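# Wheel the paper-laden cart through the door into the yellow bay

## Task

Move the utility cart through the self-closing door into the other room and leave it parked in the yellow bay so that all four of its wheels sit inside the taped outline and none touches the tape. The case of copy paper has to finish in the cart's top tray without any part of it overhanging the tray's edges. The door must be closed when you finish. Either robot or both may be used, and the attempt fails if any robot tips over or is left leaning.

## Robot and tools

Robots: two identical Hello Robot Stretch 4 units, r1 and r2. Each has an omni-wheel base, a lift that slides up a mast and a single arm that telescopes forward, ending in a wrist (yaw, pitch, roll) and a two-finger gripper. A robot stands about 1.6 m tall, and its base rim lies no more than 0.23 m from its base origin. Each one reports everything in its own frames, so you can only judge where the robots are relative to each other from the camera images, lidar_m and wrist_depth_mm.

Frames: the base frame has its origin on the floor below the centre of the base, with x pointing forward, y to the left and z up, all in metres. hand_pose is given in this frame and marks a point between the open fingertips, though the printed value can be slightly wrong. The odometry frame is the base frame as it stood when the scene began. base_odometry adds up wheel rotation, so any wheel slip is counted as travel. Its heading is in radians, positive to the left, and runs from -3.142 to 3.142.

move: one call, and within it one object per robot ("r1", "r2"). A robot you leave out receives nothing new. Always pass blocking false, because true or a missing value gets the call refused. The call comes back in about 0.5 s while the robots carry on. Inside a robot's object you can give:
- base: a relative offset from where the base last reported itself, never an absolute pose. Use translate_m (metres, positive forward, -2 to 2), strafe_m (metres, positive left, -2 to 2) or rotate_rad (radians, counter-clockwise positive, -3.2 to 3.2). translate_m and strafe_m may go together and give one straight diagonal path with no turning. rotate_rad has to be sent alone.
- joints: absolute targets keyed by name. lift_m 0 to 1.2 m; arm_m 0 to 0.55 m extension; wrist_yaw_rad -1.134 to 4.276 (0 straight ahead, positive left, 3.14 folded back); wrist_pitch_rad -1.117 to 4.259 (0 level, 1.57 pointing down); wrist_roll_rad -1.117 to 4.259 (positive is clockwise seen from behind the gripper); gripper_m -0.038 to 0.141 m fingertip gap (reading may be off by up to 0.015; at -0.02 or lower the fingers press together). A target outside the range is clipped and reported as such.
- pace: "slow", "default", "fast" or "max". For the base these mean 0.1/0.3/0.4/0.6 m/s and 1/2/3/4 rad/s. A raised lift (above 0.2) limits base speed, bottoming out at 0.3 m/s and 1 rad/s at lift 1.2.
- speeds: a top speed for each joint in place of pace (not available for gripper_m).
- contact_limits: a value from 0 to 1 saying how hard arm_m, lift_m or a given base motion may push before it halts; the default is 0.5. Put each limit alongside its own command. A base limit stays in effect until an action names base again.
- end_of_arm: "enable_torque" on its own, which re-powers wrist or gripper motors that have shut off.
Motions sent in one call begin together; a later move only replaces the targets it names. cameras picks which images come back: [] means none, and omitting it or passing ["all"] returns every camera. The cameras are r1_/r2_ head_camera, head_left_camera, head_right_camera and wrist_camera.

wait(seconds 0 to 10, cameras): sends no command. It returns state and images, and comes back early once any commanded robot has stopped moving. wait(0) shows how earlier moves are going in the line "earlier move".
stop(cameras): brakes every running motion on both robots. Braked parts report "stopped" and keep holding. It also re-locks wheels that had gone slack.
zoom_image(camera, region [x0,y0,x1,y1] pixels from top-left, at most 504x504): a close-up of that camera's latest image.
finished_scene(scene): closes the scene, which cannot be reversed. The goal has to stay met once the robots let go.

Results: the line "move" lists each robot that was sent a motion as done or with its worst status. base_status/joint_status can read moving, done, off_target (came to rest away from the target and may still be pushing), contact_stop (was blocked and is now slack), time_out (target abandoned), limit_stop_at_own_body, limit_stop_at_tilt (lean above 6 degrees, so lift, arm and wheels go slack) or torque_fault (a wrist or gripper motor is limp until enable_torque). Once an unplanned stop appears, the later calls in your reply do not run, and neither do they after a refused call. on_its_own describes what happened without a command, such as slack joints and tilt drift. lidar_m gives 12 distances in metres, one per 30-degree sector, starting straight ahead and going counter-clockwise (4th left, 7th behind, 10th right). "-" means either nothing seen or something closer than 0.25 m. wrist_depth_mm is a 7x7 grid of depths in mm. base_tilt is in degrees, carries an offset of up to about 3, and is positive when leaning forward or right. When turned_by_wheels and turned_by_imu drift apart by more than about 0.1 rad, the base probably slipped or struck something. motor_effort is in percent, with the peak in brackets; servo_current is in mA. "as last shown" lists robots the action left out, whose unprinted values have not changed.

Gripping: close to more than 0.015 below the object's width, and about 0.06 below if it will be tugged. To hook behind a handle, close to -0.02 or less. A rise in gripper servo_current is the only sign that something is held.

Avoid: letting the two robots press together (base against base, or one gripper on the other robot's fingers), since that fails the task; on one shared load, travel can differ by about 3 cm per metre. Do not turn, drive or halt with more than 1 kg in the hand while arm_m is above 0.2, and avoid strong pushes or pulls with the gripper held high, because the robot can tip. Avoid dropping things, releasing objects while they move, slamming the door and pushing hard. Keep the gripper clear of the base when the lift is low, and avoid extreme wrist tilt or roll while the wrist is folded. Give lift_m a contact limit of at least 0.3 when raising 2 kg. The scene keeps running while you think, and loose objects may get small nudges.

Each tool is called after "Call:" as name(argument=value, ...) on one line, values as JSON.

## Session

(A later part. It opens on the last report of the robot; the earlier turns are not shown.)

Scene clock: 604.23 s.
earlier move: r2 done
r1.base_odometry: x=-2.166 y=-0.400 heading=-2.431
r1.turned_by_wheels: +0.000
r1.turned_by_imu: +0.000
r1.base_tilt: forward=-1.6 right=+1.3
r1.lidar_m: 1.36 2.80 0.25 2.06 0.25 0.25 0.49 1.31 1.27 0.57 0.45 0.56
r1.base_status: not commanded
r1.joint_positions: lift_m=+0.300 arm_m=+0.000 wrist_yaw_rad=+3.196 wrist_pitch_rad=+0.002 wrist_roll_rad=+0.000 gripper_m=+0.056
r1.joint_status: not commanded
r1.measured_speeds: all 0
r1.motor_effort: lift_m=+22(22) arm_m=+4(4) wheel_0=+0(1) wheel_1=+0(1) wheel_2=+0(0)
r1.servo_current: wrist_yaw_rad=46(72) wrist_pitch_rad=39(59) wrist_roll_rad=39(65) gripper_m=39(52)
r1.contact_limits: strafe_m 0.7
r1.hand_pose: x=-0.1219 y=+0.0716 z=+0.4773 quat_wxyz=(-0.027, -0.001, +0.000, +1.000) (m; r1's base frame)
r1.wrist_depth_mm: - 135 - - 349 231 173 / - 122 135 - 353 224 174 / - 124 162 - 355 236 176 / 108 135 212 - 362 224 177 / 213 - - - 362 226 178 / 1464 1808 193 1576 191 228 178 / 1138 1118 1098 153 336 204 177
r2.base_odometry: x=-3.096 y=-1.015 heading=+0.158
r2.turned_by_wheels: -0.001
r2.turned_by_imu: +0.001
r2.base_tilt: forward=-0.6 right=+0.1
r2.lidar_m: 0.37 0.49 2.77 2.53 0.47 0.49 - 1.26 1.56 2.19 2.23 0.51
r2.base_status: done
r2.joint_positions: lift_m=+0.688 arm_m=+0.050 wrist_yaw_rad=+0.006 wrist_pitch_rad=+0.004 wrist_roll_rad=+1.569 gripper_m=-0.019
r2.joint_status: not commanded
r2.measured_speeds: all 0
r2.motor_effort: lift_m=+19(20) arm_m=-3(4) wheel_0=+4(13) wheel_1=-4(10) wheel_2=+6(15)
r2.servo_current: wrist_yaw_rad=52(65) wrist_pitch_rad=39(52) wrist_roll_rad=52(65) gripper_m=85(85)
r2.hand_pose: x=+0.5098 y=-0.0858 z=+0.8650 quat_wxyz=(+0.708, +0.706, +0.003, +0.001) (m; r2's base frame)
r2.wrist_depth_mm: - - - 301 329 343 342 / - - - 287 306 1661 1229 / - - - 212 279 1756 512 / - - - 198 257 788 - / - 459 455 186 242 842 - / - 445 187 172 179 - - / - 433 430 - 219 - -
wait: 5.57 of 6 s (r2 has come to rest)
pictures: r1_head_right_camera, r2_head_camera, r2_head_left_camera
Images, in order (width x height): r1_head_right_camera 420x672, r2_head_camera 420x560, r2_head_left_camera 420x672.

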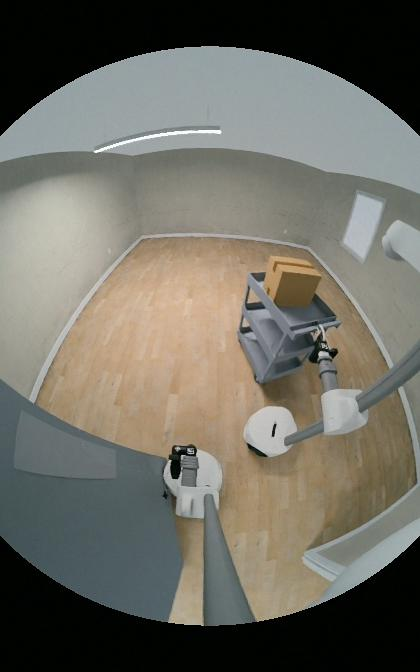

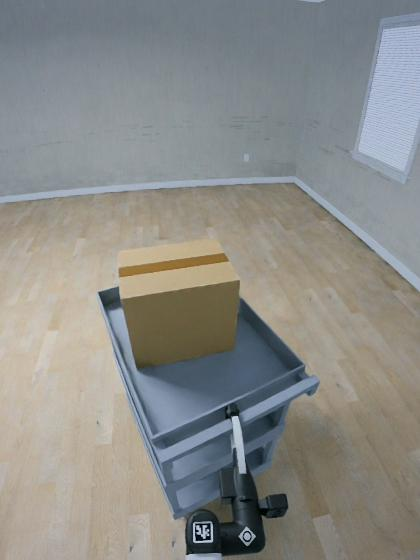

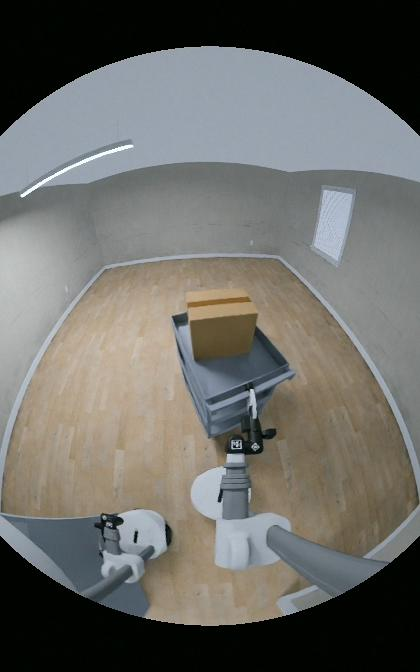

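Call:
move(blocking=false, cameras=[], r2={"base":{"translate_m":-0.571,"strafe_m":-0.18},"pace":"slow"})

Call:
wait(seconds=7, cameras=["r1_head_right_camera","r2_head_camera","r2_head_left_camera","r2_head_right_camera"])

Scene clock: 612.87 s.
move: r2 moving
r1: as last shown
r1.lidar_m: 1.35 2.78 0.25 2.04 0.25 0.25 0.49 1.32 1.29 0.54 0.43 0.55
r1.motor_effort: lift_m=+22(22) arm_m=+4(4) wheel_0=+0(1) wheel_1=+0(0) wheel_2=+0(0)
r1.servo_current: wrist_yaw_rad=65(65) wrist_pitch_rad=39(46) wrist_roll_rad=46(65) gripper_m=39(46)
r1.contact_limits: strafe_m 0.7
r1.wrist_depth_mm: - 135 - - 347 232 174 / - 122 135 - 353 223 174 / - 123 163 - 357 236 175 / 108 135 213 - 364 225 176 / 213 - - - 362 226 177 / 1464 1808 194 1661 191 227 177 / 1118 1138 1118 153 338 204 178
r2.base_odometry: x=-3.108 y=-1.021 heading=+0.158
r2.turned_by_wheels: +0.000
r2.turned_by_imu: +0.000
r2.base_tilt: forward=-0.6 right=+0.1
r2.lidar_m: 0.37 0.49 2.80 2.55 0.46 0.50 4.20 1.27 1.57 2.19 2.22 0.52
r2.base_status: translate_m moving; strafe_m moving
r2.joint_positions: lift_m=+0.688 arm_m=+0.050 wrist_yaw_rad=+0.006 wrist_pitch_rad=+0.004 wrist_roll_rad=+1.569 gripper_m=-0.019
r2.joint_status: not commanded
r2.measured_speeds: translate_m=-0.050 strafe_m=-0.016 rotate_rad=-0.003 lift_m=+0.000 arm_m=+0.000 wrist_yaw_rad=+0.000 wrist_pitch_rad=+0.000 wrist_roll_rad=+0.000
r2.motor_effort: lift_m=+19(19) arm_m=-4(4) wheel_0=-7(7) wheel_1=-9(10) wheel_2=+14(14)
r2.servo_current: wrist_yaw_rad=59(65) wrist_pitch_rad=39(52) wrist_roll_rad=46(52) gripper_m=78(85)
r2.hand_pose: x=+0.5098 y=-0.0858 z=+0.8650 quat_wxyz=(+0.708, +0.706, +0.003, +0.001) (m; r2's base frame)
r2.wrist_depth_mm: - - - 301 332 342 342 / - - - 289 303 1708 1205 / - - - 212 279 1708 512 / - - - 198 259 778 - / - 455 455 186 242 831 - / - 445 186 171 180 - - / - 433 430 - 216 - -
pictures: none
No camera images: "cameras" was empty.

Scene clock: 619.60 s.
earlier move: r2 done
r1.base_odometry: x=-2.166 y=-0.400 heading=-2.431
r1.turned_by_wheels: +0.000
r1.turned_by_imu: +0.000
r1.base_tilt: forward=-1.6 right=+1.3
r1.lidar_m: 4.90 2.80 0.25 2.04 0.25 0.25 0.47 1.33 0.49 0.52 0.63 0.75
r1.base_status: not commanded
r1.joint_positions: lift_m=+0.300 arm_m=+0.000 wrist_yaw_rad=+3.196 wrist_pitch_rad=+0.002 wrist_roll_rad=+0.000 gripper_m=+0.056
r1.joint_status: not commanded
r1.measured_speeds: all 0
r1.motor_effort: lift_m=+22(22) arm_m=+4(5) wheel_0=+0(1) wheel_1=+0(0) wheel_2=+0(0)
r1.servo_current: wrist_yaw_rad=39(72) wrist_pitch_rad=46(52) wrist_roll_rad=46(72) gripper_m=39(52)
r1.contact_limits: strafe_m 0.7
r1.hand_pose: x=-0.1219 y=+0.0716 z=+0.4773 quat_wxyz=(-0.027, -0.001, +0.000, +1.000) (m; r1's base frame)
r1.wrist_depth_mm: - 135 - - 351 231 173 / - 122 134 - 351 223 174 / - 124 163 - 359 236 175 / 108 135 212 - 359 225 177 / 214 - - - 362 227 178 / 1464 1756 194 1618 190 227 178 / 1118 1118 1118 153 338 204 178
r2.base_odometry: x=-3.631 y=-1.282 heading=+0.158
r2.turned_by_wheels: +0.000
r2.turned_by_imu: -0.001
r2.base_tilt: forward=-0.7 right=+0.1
r2.lidar_m: 0.37 0.52 0.56 0.49 0.83 0.94 3.62 0.69 0.81 1.73 2.12 0.52
r2.base_status: done
r2.joint_positions: lift_m=+0.688 arm_m=+0.050 wrist_yaw_rad=+0.000 wrist_pitch_rad=+0.004 wrist_roll_rad=+1.569 gripper_m=-0.019
r2.joint_status: not commanded
r2.measured_speeds: all 0
r2.motor_effort: lift_m=+19(19) arm_m=-3(4) wheel_0=-7(12) wheel_1=-6(10) wheel_2=+6(14)
r2.servo_current: wrist_yaw_rad=39(65) wrist_pitch_rad=46(52) wrist_roll_rad=46(65) gripper_m=78(85)
r2.hand_pose: x=+0.5093 y=-0.0873 z=+0.8650 quat_wxyz=(+0.708, +0.706, +0.001, -0.001) (m; r2's base frame)
r2.wrist_depth_mm: - - - 304 336 342 343 / - - - 291 306 1618 459 / - - - 213 282 1661 508 / - - - 199 259 768 - / - 459 459 185 241 842 - / - 445 186 171 179 - - / - 427 424 - 216 - -
wait: 6.73 of 7 s (r2 has come to rest)
pictures: r1_head_right_camera, r2_head_camera, r2_head_left_camera, r2_head_right_camera
Images, in order (width x height): r1_head_right_camera 420x672, r2_head_camera 420x560, r2_head_left_camera 420x672, r2_head_right_camera 420x672.

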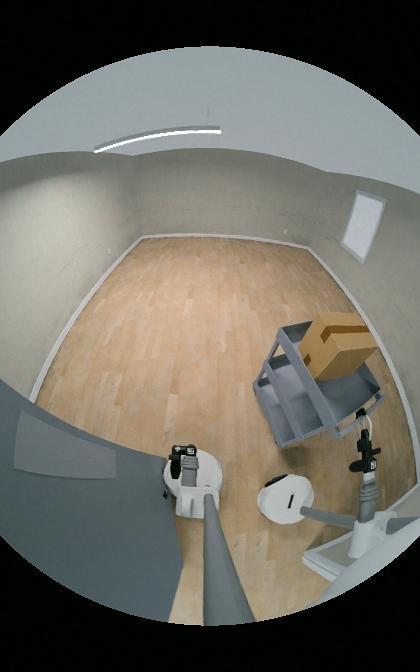

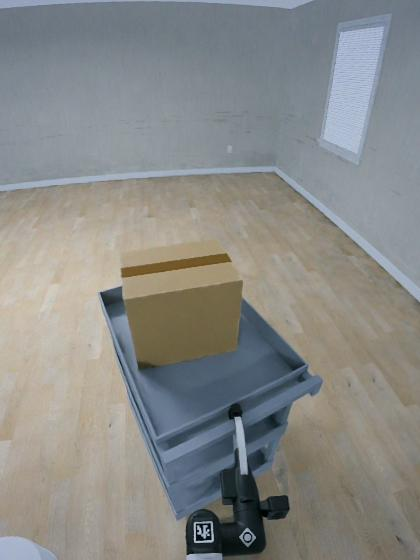

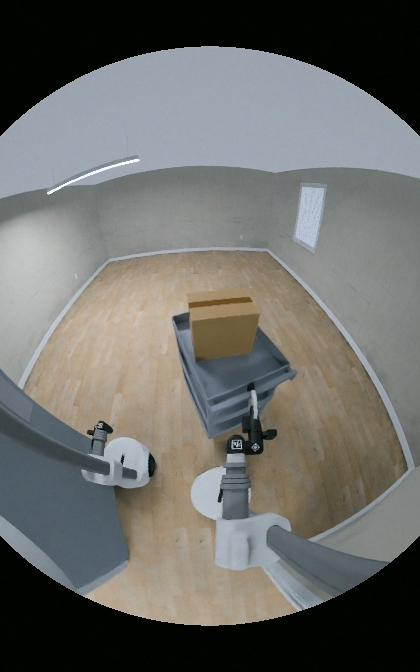

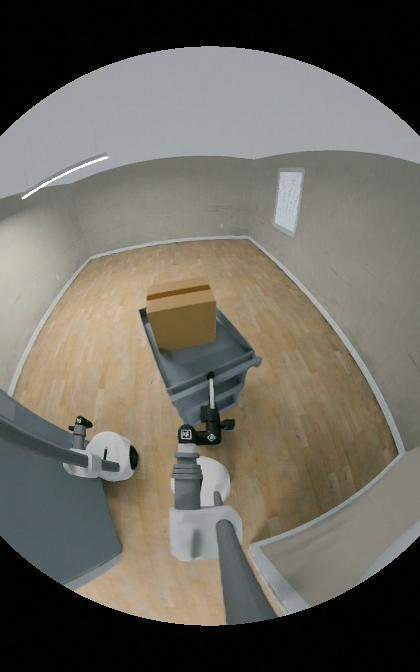

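Call:
move(blocking=false, cameras=["r2_head_camera","r1_head_right_camera","r2_head_left_camera","r2_head_right_camera"])

Scene clock: 635.80 s.
r1.base_odometry: x=-2.166 y=-0.400 heading=-2.431
r1.turned_by_wheels: +0.000
r1.turned_by_imu: +0.000
r1.base_tilt: forward=-1.6 right=+1.3
r1.lidar_m: 4.91 2.81 0.25 2.05 0.25 0.25 0.49 1.31 0.50 0.51 0.66 0.74
r1.base_status: not commanded
r1.joint_positions: lift_m=+0.300 arm_m=+0.000 wrist_yaw_rad=+3.196 wrist_pitch_rad=+0.002 wrist_roll_rad=+0.000 gripper_m=+0.056
r1.joint_status: not commanded
r1.measured_speeds: all 0
r1.motor_effort: lift_m=+22(22) arm_m=+4(5) wheel_0=+1(1) wheel_1=+0(0) wheel_2=+0(0)
r1.servo_current: wrist_yaw_rad=52(72) wrist_pitch_rad=46(52) wrist_roll_rad=46(72) gripper_m=39(52)
r1.contact_limits: strafe_m 0.7
r1.hand_pose: x=-0.1219 y=+0.0716 z=+0.4773 quat_wxyz=(-0.027, -0.001, +0.000, +1.000) (m; r1's base frame)
r1.wrist_depth_mm: - 134 - - 349 230 173 / - 122 135 - 353 223 174 / - 123 163 - 355 236 176 / 108 135 212 - 359 225 177 / 214 - - - 362 227 177 / 1499 1756 193 1618 191 226 178 / 1098 1118 1118 153 338 205 177
r2.base_odometry: x=-3.631 y=-1.282 heading=+0.158
r2.turned_by_wheels: +0.000
r2.turned_by_imu: +0.000
r2.base_tilt: forward=-0.7 right=+0.1
r2.lidar_m: 0.38 0.53 0.53 0.50 0.82 0.96 3.62 0.69 0.85 1.73 2.12 0.51
r2.base_status: done
r2.joint_positions: lift_m=+0.688 arm_m=+0.050 wrist_yaw_rad=+0.000 wrist_pitch_rad=+0.004 wrist_roll_rad=+1.569 gripper_m=-0.019
r2.joint_status: not commanded
r2.measured_speeds: all 0
r2.motor_effort: lift_m=+19(19) arm_m=-3(4) wheel_0=-8(12) wheel_1=-6(10) wheel_2=+6(14)
r2.servo_current: wrist_yaw_rad=39(65) wrist_pitch_rad=39(52) wrist_roll_rad=46(65) gripper_m=78(85)
r2.hand_pose: x=+0.5093 y=-0.0873 z=+0.8650 quat_wxyz=(+0.708, +0.706, +0.001, -0.001) (m; r2's base frame)
r2.wrist_depth_mm: - - - 303 338 342 342 / - - - 291 307 1618 462 / - - - 214 282 1661 504 / - - - 198 259 768 - / - 459 455 185 242 831 - / - 442 187 172 179 - - / - 433 424 - 216 - -
pictures: r1_head_right_camera, r2_head_camera, r2_head_left_camera, r2_head_right_camera
Images, in order (width x height): r1_head_right_camera 420x672, r2_head_camera 420x560, r2_head_left_camera 420x672, r2_head_right_camera 420x672.

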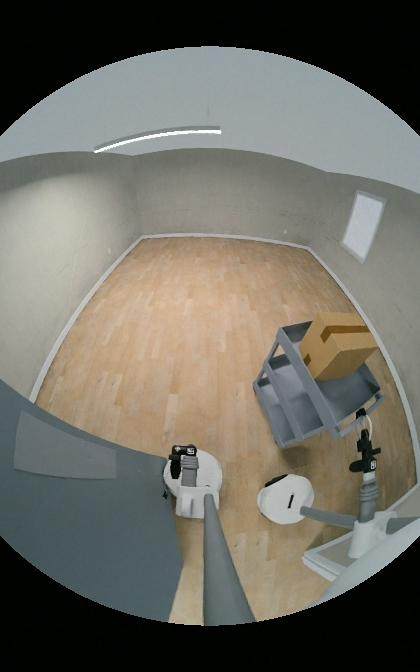

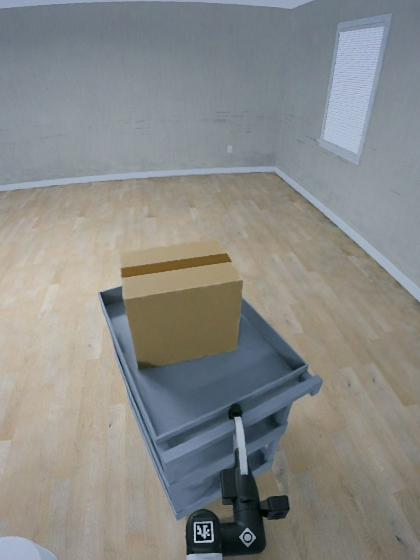

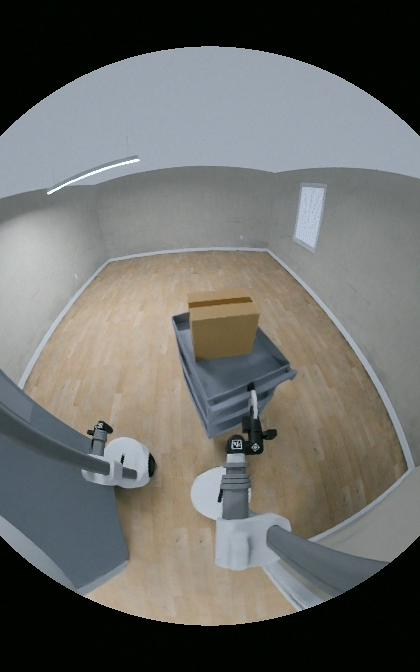

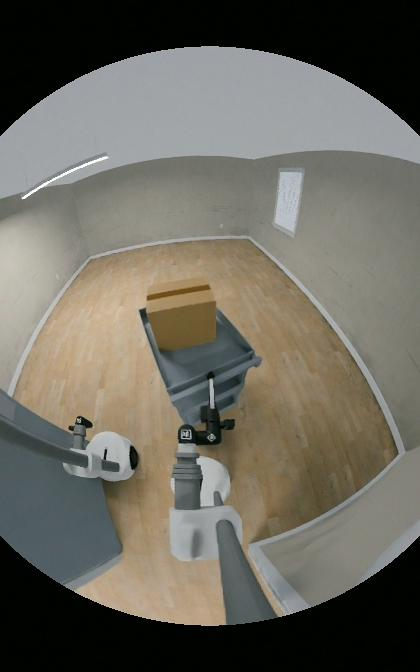

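Call:
move(r2={"base":{"translate_m":-0.55},"contact_limits":{"translate_m":0.7}}, blocking=false, cameras=[])

Call:
wait(seconds=6, cameras=["r1_head_right_camera","r2_head_camera","r2_head_right_camera"])

Scene clock: 659.33 s.
move: r2 moving
r1: as last shown
r1.base_tilt: forward=-1.6 right=+1.2
r1.lidar_m: 4.90 2.79 0.25 2.07 0.25 0.25 0.47 1.32 0.52 0.54 0.62 0.74
r1.motor_effort: lift_m=+22(22) arm_m=+4(4) wheel_0=+0(0) wheel_1=+0(0) wheel_2=+0(0)
r1.servo_current: wrist_yaw_rad=65(65) wrist_pitch_rad=39(46) wrist_roll_rad=39(59) gripper_m=39(46)
r1.contact_limits: strafe_m 0.7
r1.wrist_depth_mm: - 135 - - 351 231 173 / - 122 135 - 351 224 174 / - 123 163 - 355 236 176 / 108 135 212 - 359 225 177 / 215 - - - 362 227 177 / 1499 1808 194 1618 191 227 178 / 1138 1118 1138 153 340 204 177
r2.base_odometry: x=-3.662 y=-1.287 heading=+0.157
r2.turned_by_wheels: +0.000
r2.turned_by_imu: +0.000
r2.base_tilt: forward=-0.7 right=+0.0
r2.lidar_m: 0.39 0.53 0.54 0.51 0.82 0.94 3.57 0.63 0.77 1.62 2.14 0.51
r2.base_status: translate_m moving
r2.joint_positions: lift_m=+0.688 arm_m=+0.050 wrist_yaw_rad=+0.000 wrist_pitch_rad=+0.004 wrist_roll_rad=+1.569 gripper_m=-0.019
r2.joint_status: not commanded
r2.measured_speeds: translate_m=-0.123 strafe_m=+0.000 rotate_rad=+0.001 lift_m=+0.000 arm_m=+0.000 wrist_yaw_rad=+0.000 wrist_pitch_rad=+0.000 wrist_roll_rad=+0.000
r2.motor_effort: lift_m=+19(19) arm_m=-3(4) wheel_0=-10(13) wheel_1=-10(10) wheel_2=+15(16)
r2.servo_current: wrist_yaw_rad=46(59) wrist_pitch_rad=39(46) wrist_roll_rad=39(52) gripper_m=78(85)
r2.contact_limits: translate_m 0.7
r2.hand_pose: x=+0.5093 y=-0.0873 z=+0.8650 quat_wxyz=(+0.708, +0.706, +0.001, -0.001) (m; r2's base frame)
r2.wrist_depth_mm: - - - 303 329 332 334 / - - - 286 298 1618 1160 / - - - 210 278 1808 525 / - - - 197 256 798 - / - 455 455 185 242 842 - / - 445 186 172 180 - - / - 430 430 - 219 - -
pictures: none
No camera images: "cameras" was empty.

Scene clock: 662.17 s.
earlier move: r2 done
r1.base_odometry: x=-2.166 y=-0.400 heading=-2.431
r1.turned_by_wheels: +0.000
r1.turned_by_imu: +0.000
r1.base_tilt: forward=-1.6 right=+1.3
r1.lidar_m: 4.91 2.78 0.25 2.05 0.25 0.25 0.47 0.79 0.57 0.54 0.54 3.91
r1.base_status: not commanded
r1.joint_positions: lift_m=+0.300 arm_m=+0.000 wrist_yaw_rad=+3.196 wrist_pitch_rad=+0.002 wrist_roll_rad=+0.000 gripper_m=+0.056
r1.joint_status: not commanded
r1.measured_speeds: all 0
r1.motor_effort: lift_m=+22(22) arm_m=+4(4) wheel_0=-1(1) wheel_1=+0(0) wheel_2=+0(0)
r1.servo_current: wrist_yaw_rad=52(78) wrist_pitch_rad=39(52) wrist_roll_rad=33(65) gripper_m=39(46)
r1.contact_limits: strafe_m 0.7
r1.hand_pose: x=-0.1219 y=+0.0716 z=+0.4773 quat_wxyz=(-0.027, -0.001, +0.000, +1.000) (m; r1's base frame)
r1.wrist_depth_mm: - 135 - - 349 232 173 / - 122 135 - 353 222 174 / - 123 163 - 355 236 175 / 108 135 212 - 359 225 176 / 213 - - - 364 226 178 / 891 1808 194 1576 191 227 178 / 788 866 1118 153 338 204 178
r2.base_odometry: x=-4.174 y=-1.368 heading=+0.157
r2.turned_by_wheels: +0.000
r2.turned_by_imu: -0.002
r2.base_tilt: forward=-0.7 right=+0.1
r2.lidar_m: 0.41 0.79 0.77 0.67 0.65 3.24 3.05 3.08 0.33 0.32 2.20 0.48
r2.base_status: done
r2.joint_positions: lift_m=+0.688 arm_m=+0.050 wrist_yaw_rad=-0.001 wrist_pitch_rad=+0.004 wrist_roll_rad=+1.569 gripper_m=-0.019
r2.joint_status: not commanded
r2.measured_speeds: all 0
r2.motor_effort: lift_m=+19(19) arm_m=-3(4) wheel_0=-6(13) wheel_1=-5(10) wheel_2=+2(17)
r2.servo_current: wrist_yaw_rad=46(59) wrist_pitch_rad=52(52) wrist_roll_rad=52(65) gripper_m=72(85)
r2.contact_limits: translate_m 0.7
r2.hand_pose: x=+0.5092 y=-0.0878 z=+0.8650 quat_wxyz=(+0.708, +0.706, +0.001, -0.002) (m; r2's base frame)
r2.wrist_depth_mm: - - - 197 262 1661 1205 / - - - 191 254 1661 496 / - - - 186 248 768 - / - 449 449 181 242 831 - / - 455 452 178 236 820 - / - 459 187 172 181 - - / - 462 462 - 227 - -
wait: 2.83 of 6 s (r2 has come to rest)
pictures: r1_head_right_camera, r2_head_camera, r2_head_right_camera
Images, in order (width x height): r1_head_right_camera 420x672, r2_head_camera 420x560, r2_head_right_camera 420x672.

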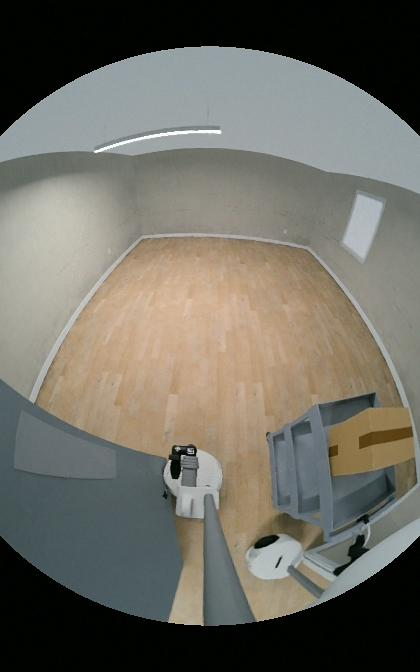

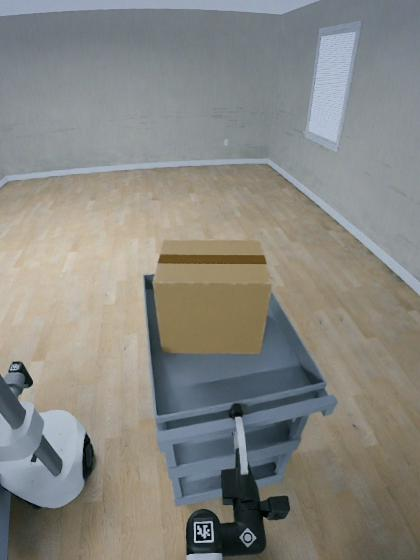

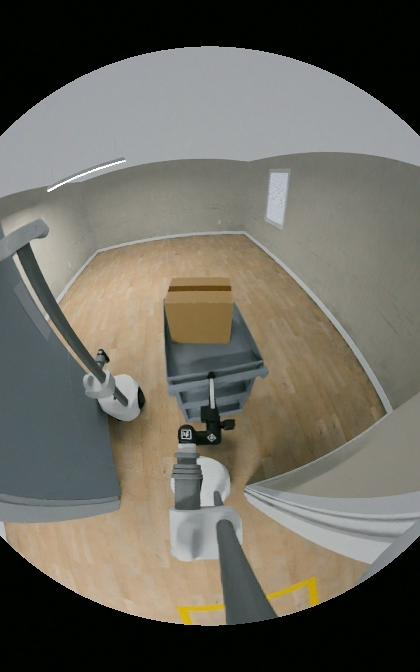

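Call:
move(r2={"base":{"translate_m":-0.425,"strafe_m":0.147},"contact_limits":{"translate_m":0.7}}, blocking=false, cameras=[])

Call:
wait(seconds=6, cameras=["r1_head_right_camera","r2_head_camera","r2_head_right_camera"])

Scene clock: 675.63 s.
move: r2 moving
r1: as last shown
r1.base_tilt: forward=-1.6 right=+1.2
r1.lidar_m: 4.89 2.81 0.25 2.04 0.25 0.25 0.45 0.78 0.56 0.53 0.58 3.88
r1.motor_effort: lift_m=+22(22) arm_m=+4(4) wheel_0=+0(1) wheel_1=+0(0) wheel_2=+0(0)
r1.servo_current: wrist_yaw_rad=65(65) wrist_pitch_rad=46(52) wrist_roll_rad=72(72) gripper_m=39(39)
r1.contact_limits: strafe_m 0.7
r1.wrist_depth_mm: - 134 - - 347 232 174 / - 122 135 - 351 223 175 / - 124 163 - 357 236 175 / 108 135 212 - 362 225 177 / 213 - - - 362 226 178 / 904 1808 194 1618 190 226 178 / 798 854 1118 153 336 205 177
r2.base_odometry: x=-4.207 y=-1.362 heading=+0.156
r2.turned_by_wheels: -0.001
r2.turned_by_imu: +0.000
r2.base_tilt: forward=-0.7 right=+0.1
r2.lidar_m: 0.41 0.79 0.79 0.66 0.69 3.25 3.00 3.07 0.32 0.31 2.22 0.49
r2.base_status: translate_m moving; strafe_m moving
r2.joint_positions: lift_m=+0.688 arm_m=+0.050 wrist_yaw_rad=-0.001 wrist_pitch_rad=+0.004 wrist_roll_rad=+1.569 gripper_m=-0.019
r2.joint_status: not commanded
r2.measured_speeds: translate_m=-0.120 strafe_m=+0.043 rotate_rad=-0.003 lift_m=+0.000 arm_m=+0.000 wrist_yaw_rad=-0.002 wrist_pitch_rad=+0.000 wrist_roll_rad=+0.000
r2.motor_effort: lift_m=+19(19) arm_m=-3(4) wheel_0=-16(18) wheel_1=-7(8) wheel_2=+14(16)
r2.servo_current: wrist_yaw_rad=39(52) wrist_pitch_rad=46(46) wrist_roll_rad=46(59) gripper_m=78(85)
r2.contact_limits: translate_m 0.7
r2.hand_pose: x=+0.5092 y=-0.0878 z=+0.8650 quat_wxyz=(+0.708, +0.706, +0.001, -0.002) (m; r2's base frame)
r2.wrist_depth_mm: - - - 195 258 1661 1182 / - - - 190 252 1661 - / - - - 185 246 809 - / - 449 449 181 241 842 - / - 459 459 178 236 820 - / - 459 187 173 179 - - / - - 462 - 228 - -
pictures: none
No camera images: "cameras" was empty.

Scene clock: 678.07 s.
earlier move: r2 done
r1.base_odometry: x=-2.166 y=-0.400 heading=-2.431
r1.turned_by_wheels: +0.000
r1.turned_by_imu: +0.000
r1.base_tilt: forward=-1.6 right=+1.3
r1.lidar_m: 4.90 2.80 0.25 2.03 0.25 0.25 0.50 0.66 0.56 0.60 2.87 3.92
r1.base_status: not commanded
r1.joint_positions: lift_m=+0.300 arm_m=+0.000 wrist_yaw_rad=+3.196 wrist_pitch_rad=+0.002 wrist_roll_rad=+0.000 gripper_m=+0.056
r1.joint_status: not commanded
r1.measured_speeds: all 0
r1.motor_effort: lift_m=+22(22) arm_m=+4(4) wheel_0=+0(1) wheel_1=+0(0) wheel_2=+0(0)
r1.servo_current: wrist_yaw_rad=59(72) wrist_pitch_rad=46(52) wrist_roll_rad=52(72) gripper_m=46(46)
r1.contact_limits: strafe_m 0.7
r1.hand_pose: x=-0.1219 y=+0.0716 z=+0.4773 quat_wxyz=(-0.027, -0.001, +0.000, +1.000) (m; r1's base frame)
r1.wrist_depth_mm: - 134 - - 349 231 173 / - 122 135 - 349 224 175 / - 123 163 - 355 236 175 / 108 135 212 - 359 224 177 / 213 - - - 364 226 177 / 1464 1182 194 1661 191 228 178 / 1098 1098 1118 153 338 204 177
r2.base_odometry: x=-4.617 y=-1.289 heading=+0.156
r2.turned_by_wheels: +0.000
r2.turned_by_imu: -0.002
r2.base_tilt: forward=-0.7 right=+0.1
r2.lidar_m: 0.48 0.94 0.52 0.53 2.42 2.91 2.65 2.70 2.59 1.36 0.52 0.46
r2.base_status: done
r2.joint_positions: lift_m=+0.688 arm_m=+0.050 wrist_yaw_rad=-0.003 wrist_pitch_rad=+0.004 wrist_roll_rad=+1.569 gripper_m=-0.019
r2.joint_status: not commanded
r2.measured_speeds: all 0
r2.motor_effort: lift_m=+19(19) arm_m=-3(4) wheel_0=-6(19) wheel_1=-4(9) wheel_2=+0(16)
r2.servo_current: wrist_yaw_rad=46(59) wrist_pitch_rad=46(52) wrist_roll_rad=33(65) gripper_m=78(85)
r2.contact_limits: translate_m 0.7
r2.hand_pose: x=+0.5090 y=-0.0882 z=+0.8650 quat_wxyz=(+0.708, +0.706, +0.000, -0.002) (m; r2's base frame)
r2.wrist_depth_mm: - - - 138 195 - - / - 392 397 144 202 750 - / - 427 421 150 211 - - / - 469 459 159 220 - - / - - 496 166 228 - - / - - 186 172 181 1576 477 / - - - - - 1661 1182
wait: 2.43 of 6 s (r2 has come to rest)
pictures: r1_head_right_camera, r2_head_camera, r2_head_right_camera
Images, in order (width x height): r1_head_right_camera 420x672, r2_head_camera 420x560, r2_head_right_camera 420x672.

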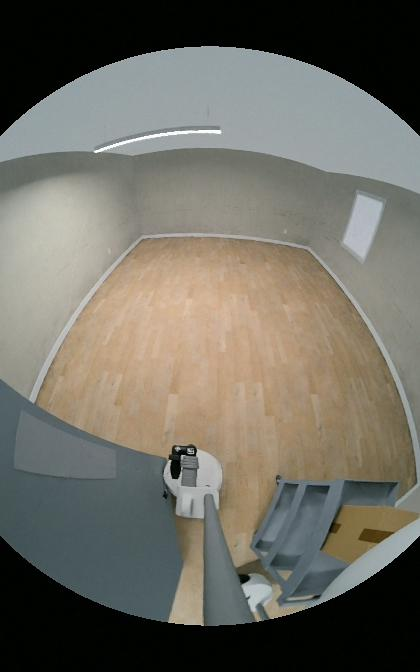

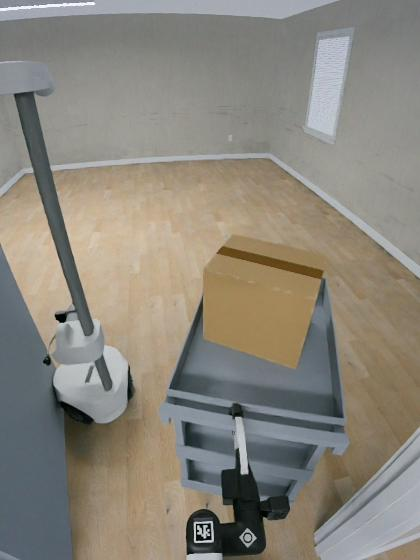

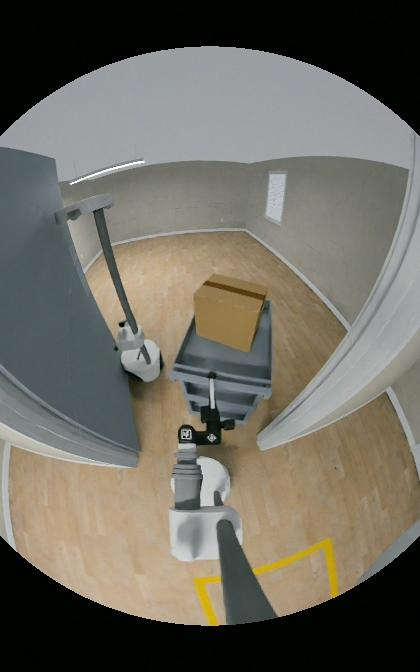

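Call:
move(r2={"base":{"translate_m":-0.17,"strafe_m":0.106},"contact_limits":{"translate_m":0.6}}, blocking=false, cameras=[])

Call:
wait(seconds=6, cameras=["r2_head_camera","r2_head_right_camera"])

Scene clock: 704.23 s.
move: r2 moving
r1: as last shown
r1.lidar_m: 4.91 2.79 0.25 2.06 0.25 0.25 0.48 0.64 0.59 0.61 2.89 3.90
r1.motor_effort: lift_m=+22(22) arm_m=+4(4) wheel_0=+0(0) wheel_1=+0(0) wheel_2=+0(0)
r1.servo_current: wrist_yaw_rad=33(65) wrist_pitch_rad=39(46) wrist_roll_rad=52(65) gripper_m=33(46)
r1.contact_limits: strafe_m 0.7
r1.wrist_depth_mm: - 134 - - 349 232 173 / - 122 135 - 351 222 174 / - 123 163 - 355 236 175 / 108 135 211 - 362 224 177 / 213 - - - 362 226 178 / 222 1205 193 1618 191 227 177 / 220 1098 1118 154 338 204 177
r2.base_odometry: x=-4.650 y=-1.275 heading=+0.156
r2.turned_by_wheels: +0.000
r2.turned_by_imu: +0.000
r2.base_tilt: forward=-0.6 right=+0.1
r2.lidar_m: 0.46 0.85 0.52 0.53 2.40 2.83 2.62 2.67 2.61 1.60 0.57 0.43
r2.base_status: translate_m moving; strafe_m moving
r2.joint_positions: lift_m=+0.688 arm_m=+0.050 wrist_yaw_rad=-0.004 wrist_pitch_rad=+0.004 wrist_roll_rad=+1.569 gripper_m=-0.019
r2.joint_status: not commanded
r2.measured_speeds: translate_m=-0.117 strafe_m=+0.070 rotate_rad=-0.005 lift_m=+0.000 arm_m=+0.000 wrist_yaw_rad=-0.008 wrist_pitch_rad=+0.000 wrist_roll_rad=+0.000
r2.motor_effort: lift_m=+19(19) arm_m=-3(4) wheel_0=-22(22) wheel_1=+5(5) wheel_2=+10(14)
r2.servo_current: wrist_yaw_rad=52(52) wrist_pitch_rad=46(46) wrist_roll_rad=52(52) gripper_m=85(85)
r2.contact_limits: translate_m 0.6
r2.hand_pose: x=+0.5089 y=-0.0886 z=+0.8650 quat_wxyz=(+0.708, +0.706, +0.000, -0.003) (m; r2's base frame)
r2.wrist_depth_mm: - - 559 138 193 - - / - 392 392 143 202 750 - / - 427 424 148 210 - - / - 477 459 159 220 - - / - - 500 166 229 - - / - - 187 172 181 1576 492 / - - - - - 1661 1160
pictures: none
No camera images: "cameras" was empty.

Scene clock: 705.70 s.
earlier move: r2 done
r1.base_odometry: x=-2.166 y=-0.400 heading=-2.431
r1.turned_by_wheels: +0.000
r1.turned_by_imu: +0.000
r1.base_tilt: forward=-1.6 right=+1.3
r1.lidar_m: 4.91 2.79 0.25 2.07 0.25 0.25 0.47 0.70 0.68 2.79 2.91 3.89
r1.base_status: not commanded
r1.joint_positions: lift_m=+0.300 arm_m=+0.000 wrist_yaw_rad=+3.196 wrist_pitch_rad=+0.002 wrist_roll_rad=+0.000 gripper_m=+0.056
r1.joint_status: not commanded
r1.measured_speeds: all 0
r1.motor_effort: lift_m=+22(22) arm_m=+4(4) wheel_0=-1(1) wheel_1=+0(0) wheel_2=+0(0)
r1.servo_current: wrist_yaw_rad=59(72) wrist_pitch_rad=39(52) wrist_roll_rad=65(65) gripper_m=39(46)
r1.contact_limits: strafe_m 0.7
r1.hand_pose: x=-0.1219 y=+0.0716 z=+0.4773 quat_wxyz=(-0.027, -0.001, +0.000, +1.000) (m; r1's base frame)
r1.wrist_depth_mm: - 135 - - 347 231 174 / - 122 134 - 349 222 174 / - 123 163 - 355 236 175 / 108 135 212 - 359 225 177 / 214 - - - 362 226 177 / 224 1661 193 1430 191 228 177 / 220 152 1118 153 336 204 178
r2.base_odometry: x=-4.801 y=-1.211 heading=+0.156
r2.turned_by_wheels: +0.001
r2.turned_by_imu: +0.000
r2.base_tilt: forward=-0.7 right=+0.0
r2.lidar_m: 0.49 0.58 0.48 0.83 2.29 2.75 2.47 2.52 2.68 2.50 0.69 0.41
r2.base_status: done
r2.joint_positions: lift_m=+0.688 arm_m=+0.050 wrist_yaw_rad=-0.006 wrist_pitch_rad=+0.004 wrist_roll_rad=+1.569 gripper_m=-0.019
r2.joint_status: not commanded
r2.measured_speeds: all 0
r2.motor_effort: lift_m=+19(19) arm_m=-3(4) wheel_0=+0(23) wheel_1=+4(6) wheel_2=-1(14)
r2.servo_current: wrist_yaw_rad=59(65) wrist_pitch_rad=39(52) wrist_roll_rad=46(59) gripper_m=78(85)
r2.contact_limits: translate_m 0.6
r2.hand_pose: x=+0.5088 y=-0.0891 z=+0.8650 quat_wxyz=(+0.708, +0.706, -0.001, -0.003) (m; r2's base frame)
r2.wrist_depth_mm: - 343 345 104 159 - - / - 379 384 113 172 - - / - 439 433 119 186 - - / - - 492 132 203 - - / - - - 148 223 1576 508 / - - 186 165 178 1618 1182 / - - - - 273 334 332
wait: 1.47 of 6 s (r2 has come to rest)
pictures: r2_head_camera, r2_head_right_camera
Images, in order (width x height): r2_head_camera 420x560, r2_head_right_camera 420x672.

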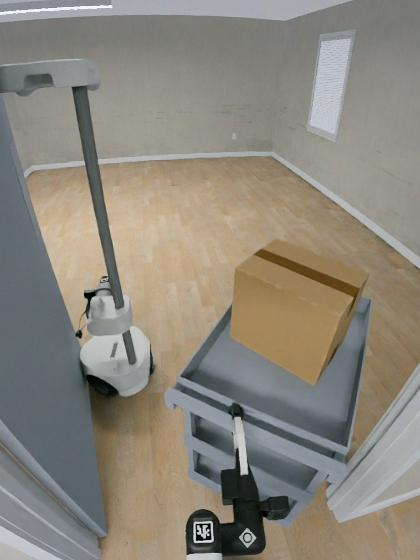

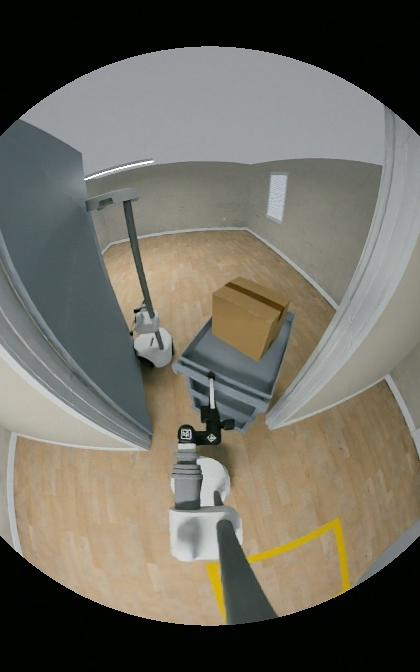

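Call:
zoom_image(camera="r2_head_right_camera", region=[140, 240, 400, 480])

Call:
move(blocking=false, cameras=["r1_head_right_camera","r2_head_left_camera"])

Call:
zoom_image(camera="r1_head_right_camera", region=[200, 430, 420, 630])

Scaled by 1.938 from the camera's 420x672 image, which has a finer 600x960 frame.

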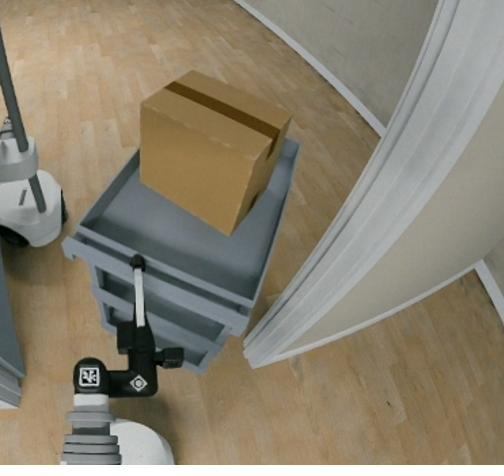

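Scene clock: 741.87 s.
r1.base_odometry: x=-2.166 y=-0.400 heading=-2.431
r1.turned_by_wheels: +0.000
r1.turned_by_imu: +0.000
r1.base_tilt: forward=-1.6 right=+1.2
r1.lidar_m: 4.92 2.82 0.25 2.06 0.25 0.25 0.47 0.69 0.67 2.79 2.88 3.93
r1.base_status: not commanded
r1.joint_positions: lift_m=+0.300 arm_m=+0.000 wrist_yaw_rad=+3.196 wrist_pitch_rad=+0.002 wrist_roll_rad=+0.000 gripper_m=+0.056
r1.joint_status: not commanded
r1.measured_speeds: all 0
r1.motor_effort: lift_m=+22(22) arm_m=+4(4) wheel_0=+0(1) wheel_1=+0(0) wheel_2=+0(0)
r1.servo_current: wrist_yaw_rad=46(72) wrist_pitch_rad=39(52) wrist_roll_rad=33(65) gripper_m=46(46)
r1.contact_limits: strafe_m 0.7
r1.hand_pose: x=-0.1219 y=+0.0716 z=+0.4773 quat_wxyz=(-0.027, -0.001, +0.000, +1.000) (m; r1's base frame)
r1.wrist_depth_mm: - 135 - - 347 232 173 / - 122 135 - 353 223 174 / - 123 163 - 355 236 176 / 108 135 213 - 362 224 177 / 213 - - - 359 226 178 / 224 1618 193 1430 191 227 177 / 220 152 1098 153 336 204 177
r2.base_odometry: x=-4.801 y=-1.211 heading=+0.156
r2.turned_by_wheels: +0.000
r2.turned_by_imu: +0.000
r2.base_tilt: forward=-0.7 right=+0.1
r2.lidar_m: 0.48 0.57 0.49 0.84 2.25 2.75 2.49 2.54 2.70 2.50 0.69 0.40
r2.base_status: done
r2.joint_positions: lift_m=+0.688 arm_m=+0.050 wrist_yaw_rad=-0.006 wrist_pitch_rad=+0.004 wrist_roll_rad=+1.569 gripper_m=-0.019
r2.joint_status: not commanded
r2.measured_speeds: all 0
r2.motor_effort: lift_m=+19(19) arm_m=-4(4) wheel_0=-1(23) wheel_1=+4(6) wheel_2=-1(14)
r2.servo_current: wrist_yaw_rad=52(65) wrist_pitch_rad=46(52) wrist_roll_rad=59(59) gripper_m=72(85)
r2.contact_limits: translate_m 0.6
r2.hand_pose: x=+0.5088 y=-0.0891 z=+0.8650 quat_wxyz=(+0.708, +0.706, -0.001, -0.003) (m; r2's base frame)
r2.wrist_depth_mm: - 342 343 104 160 - - / - 379 387 113 172 - - / - 439 433 120 187 - - / - - 492 132 204 - - / - - - 148 224 1576 512 / - - 186 165 179 1576 1182 / - - - - 274 334 332
pictures: r1_head_right_camera, r2_head_left_camera
Images, in order (width x height): r1_head_right_camera 420x672, r2_head_left_camera 420x672.

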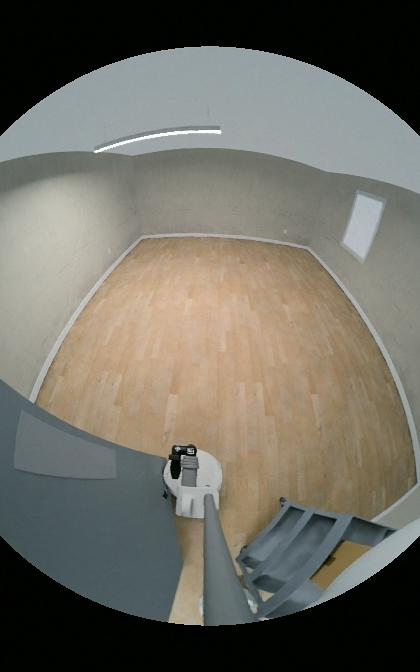

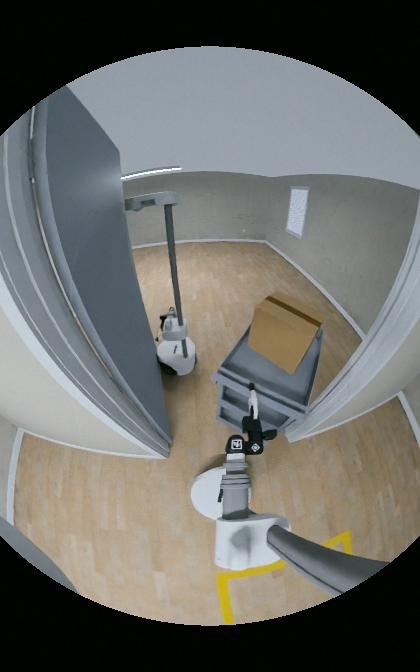

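Scaled by 2.291 from the camera's 420x672 image, which has a finer 600x960 frame.

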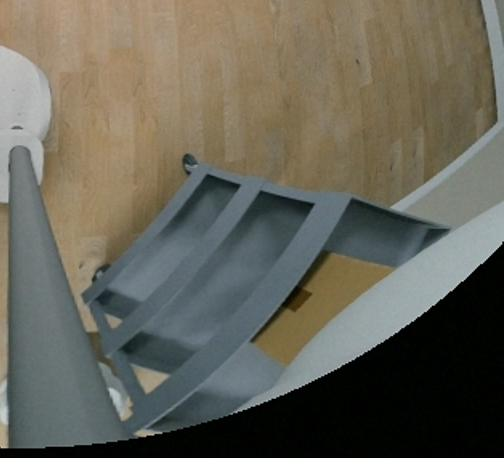

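Call:
move(r2={"base":{"translate_m":-0.127,"strafe_m":0.079},"contact_limits":{"translate_m":0.45}}, blocking=false, cameras=[])

Call:
wait(seconds=6, cameras=["r2_head_camera","r2_head_right_camera","r2_head_left_camera"])

Call:
zoom_image(camera="r2_head_right_camera", region=[140, 240, 400, 480])

Scene clock: 767.37 s.
move: r2 moving
r1: as last shown
r1.base_tilt: forward=-1.6 right=+1.3
r1.lidar_m: 4.91 2.75 0.25 2.05 0.25 0.25 0.47 0.68 0.67 2.79 2.88 3.90
r1.motor_effort: lift_m=+22(22) arm_m=+4(4) wheel_0=+0(0) wheel_1=+0(0) wheel_2=+0(0)
r1.servo_current: wrist_yaw_rad=46(59) wrist_pitch_rad=39(46) wrist_roll_rad=52(59) gripper_m=39(52)
r1.contact_limits: strafe_m 0.7
r1.wrist_depth_mm: - 135 - - 351 230 173 / - 122 135 - 353 223 174 / - 123 163 - 355 236 176 / 108 135 212 - 362 225 177 / 214 - - - 362 227 178 / 224 1756 193 1397 191 227 177 / - 163 1118 154 340 204 177
r2.base_odometry: x=-4.834 y=-1.197 heading=+0.156
r2.turned_by_wheels: +0.000
r2.turned_by_imu: +0.000
r2.base_tilt: forward=-0.6 right=+0.0
r2.lidar_m: 0.49 0.55 0.46 0.90 2.26 2.70 2.47 2.49 2.76 2.53 0.74 0.39
r2.base_status: translate_m moving; strafe_m moving
r2.joint_positions: lift_m=+0.688 arm_m=+0.050 wrist_yaw_rad=-0.006 wrist_pitch_rad=+0.004 wrist_roll_rad=+1.569 gripper_m=-0.019
r2.joint_status: not commanded
r2.measured_speeds: translate_m=-0.117 strafe_m=+0.072 rotate_rad=+0.001 lift_m=+0.000 arm_m=+0.000 wrist_yaw_rad=+0.000 wrist_pitch_rad=+0.000 wrist_roll_rad=+0.000
r2.motor_effort: lift_m=+19(19) arm_m=-3(4) wheel_0=-15(18) wheel_1=+4(4) wheel_2=+12(15)
r2.servo_current: wrist_yaw_rad=52(65) wrist_pitch_rad=39(46) wrist_roll_rad=52(59) gripper_m=78(85)
r2.contact_limits: translate_m 0.45
r2.hand_pose: x=+0.5088 y=-0.0891 z=+0.8650 quat_wxyz=(+0.708, +0.706, -0.001, -0.003) (m; r2's base frame)
r2.wrist_depth_mm: - 343 345 104 160 - - / - 379 384 114 173 - - / - 442 433 120 187 - - / - - 496 133 204 - - / - - - 149 224 1618 508 / - - 187 167 181 1537 1060 / - - - - 277 325 917
pictures: none
No camera images: "cameras" was empty.

Scene clock: 768.60 s.
earlier move: r2 done
r1.base_odometry: x=-2.166 y=-0.400 heading=-2.431
r1.turned_by_wheels: +0.000
r1.turned_by_imu: +0.000
r1.base_tilt: forward=-1.6 right=+1.3
r1.lidar_m: 4.91 2.82 0.25 2.04 0.25 0.25 0.46 0.73 0.73 2.79 2.89 3.95
r1.base_status: not commanded
r1.joint_positions: lift_m=+0.300 arm_m=+0.000 wrist_yaw_rad=+3.196 wrist_pitch_rad=+0.002 wrist_roll_rad=+0.000 gripper_m=+0.056
r1.joint_status: not commanded
r1.measured_speeds: all 0
r1.motor_effort: lift_m=+22(22) arm_m=+4(5) wheel_0=+0(1) wheel_1=+0(0) wheel_2=+0(0)
r1.servo_current: wrist_yaw_rad=46(65) wrist_pitch_rad=46(46) wrist_roll_rad=52(65) gripper_m=46(52)
r1.contact_limits: strafe_m 0.7
r1.hand_pose: x=-0.1219 y=+0.0716 z=+0.4773 quat_wxyz=(-0.027, -0.001, +0.000, +1.000) (m; r1's base frame)
r1.wrist_depth_mm: - 134 - - 351 230 173 / - 122 135 - 353 224 175 / - 123 163 - 357 235 176 / 108 135 211 - 362 225 176 / 213 - - - 364 226 177 / 221 1205 192 1366 190 228 178 / - 151 1118 153 338 205 177
r2.base_odometry: x=-4.939 y=-1.153 heading=+0.157
r2.turned_by_wheels: +0.001
r2.turned_by_imu: +0.000
r2.base_tilt: forward=-0.6 right=+0.0
r2.lidar_m: 0.48 0.50 0.52 1.14 2.17 2.61 2.38 2.38 2.82 2.59 0.84 0.39
r2.base_status: done
r2.joint_positions: lift_m=+0.688 arm_m=+0.050 wrist_yaw_rad=-0.006 wrist_pitch_rad=+0.004 wrist_roll_rad=+1.569 gripper_m=-0.019
r2.joint_status: not commanded
r2.measured_speeds: all 0
r2.motor_effort: lift_m=+19(19) arm_m=-4(4) wheel_0=+0(20) wheel_1=+5(7) wheel_2=+2(15)
r2.servo_current: wrist_yaw_rad=59(65) wrist_pitch_rad=46(52) wrist_roll_rad=46(59) gripper_m=78(85)
r2.contact_limits: translate_m 0.45
r2.hand_pose: x=+0.5088 y=-0.0890 z=+0.8650 quat_wxyz=(+0.708, +0.706, -0.001, -0.003) (m; r2's base frame)
r2.wrist_depth_mm: - 342 340 - 142 - - / - 379 384 - 159 - - / - 459 445 - 173 - - / - - - 116 193 559 - / - - - 131 220 1618 480 / - - 186 153 179 1336 991 / - 1008 991 - 327 336 342
wait: 1.23 of 6 s (r2 has come to rest)
pictures: r2_head_camera, r2_head_left_camera, r2_head_right_camera
Images, in order (width x height): r2_head_camera 420x560, r2_head_left_camera 420x672, r2_head_right_camera 420x672.

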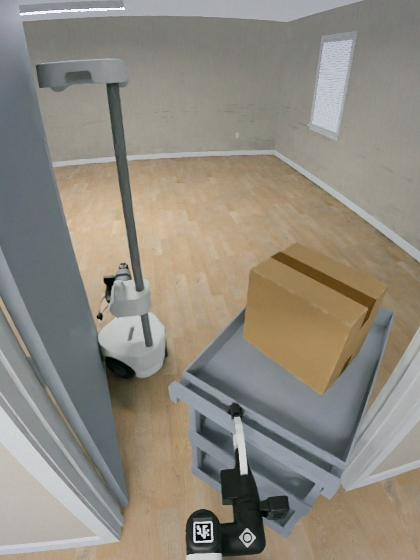

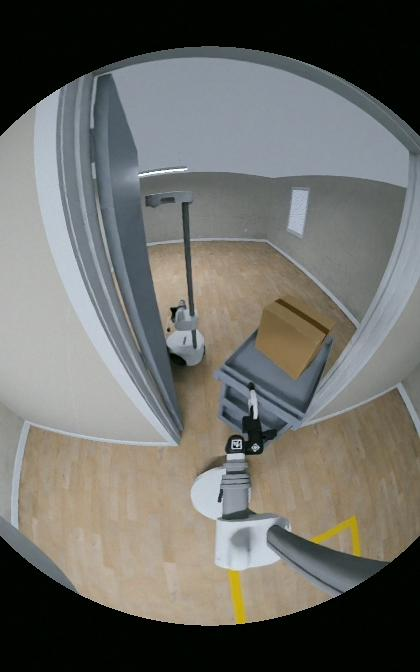

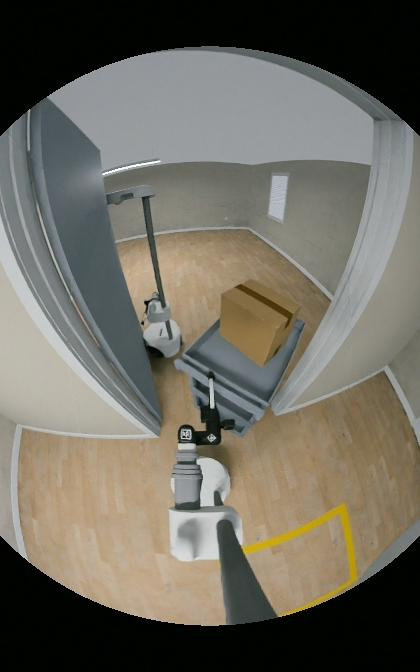

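Scaled by 1.938 from the camera's 420x672 image, which has a finer 600x960 frame.

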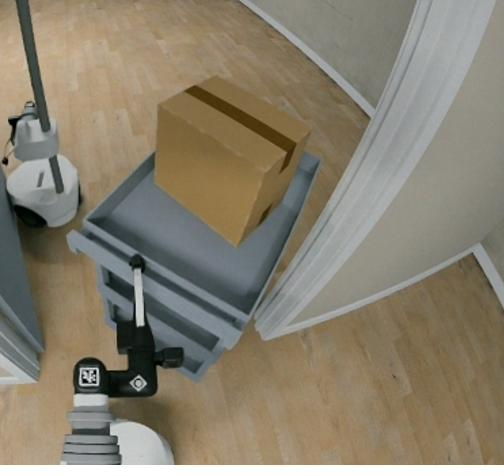

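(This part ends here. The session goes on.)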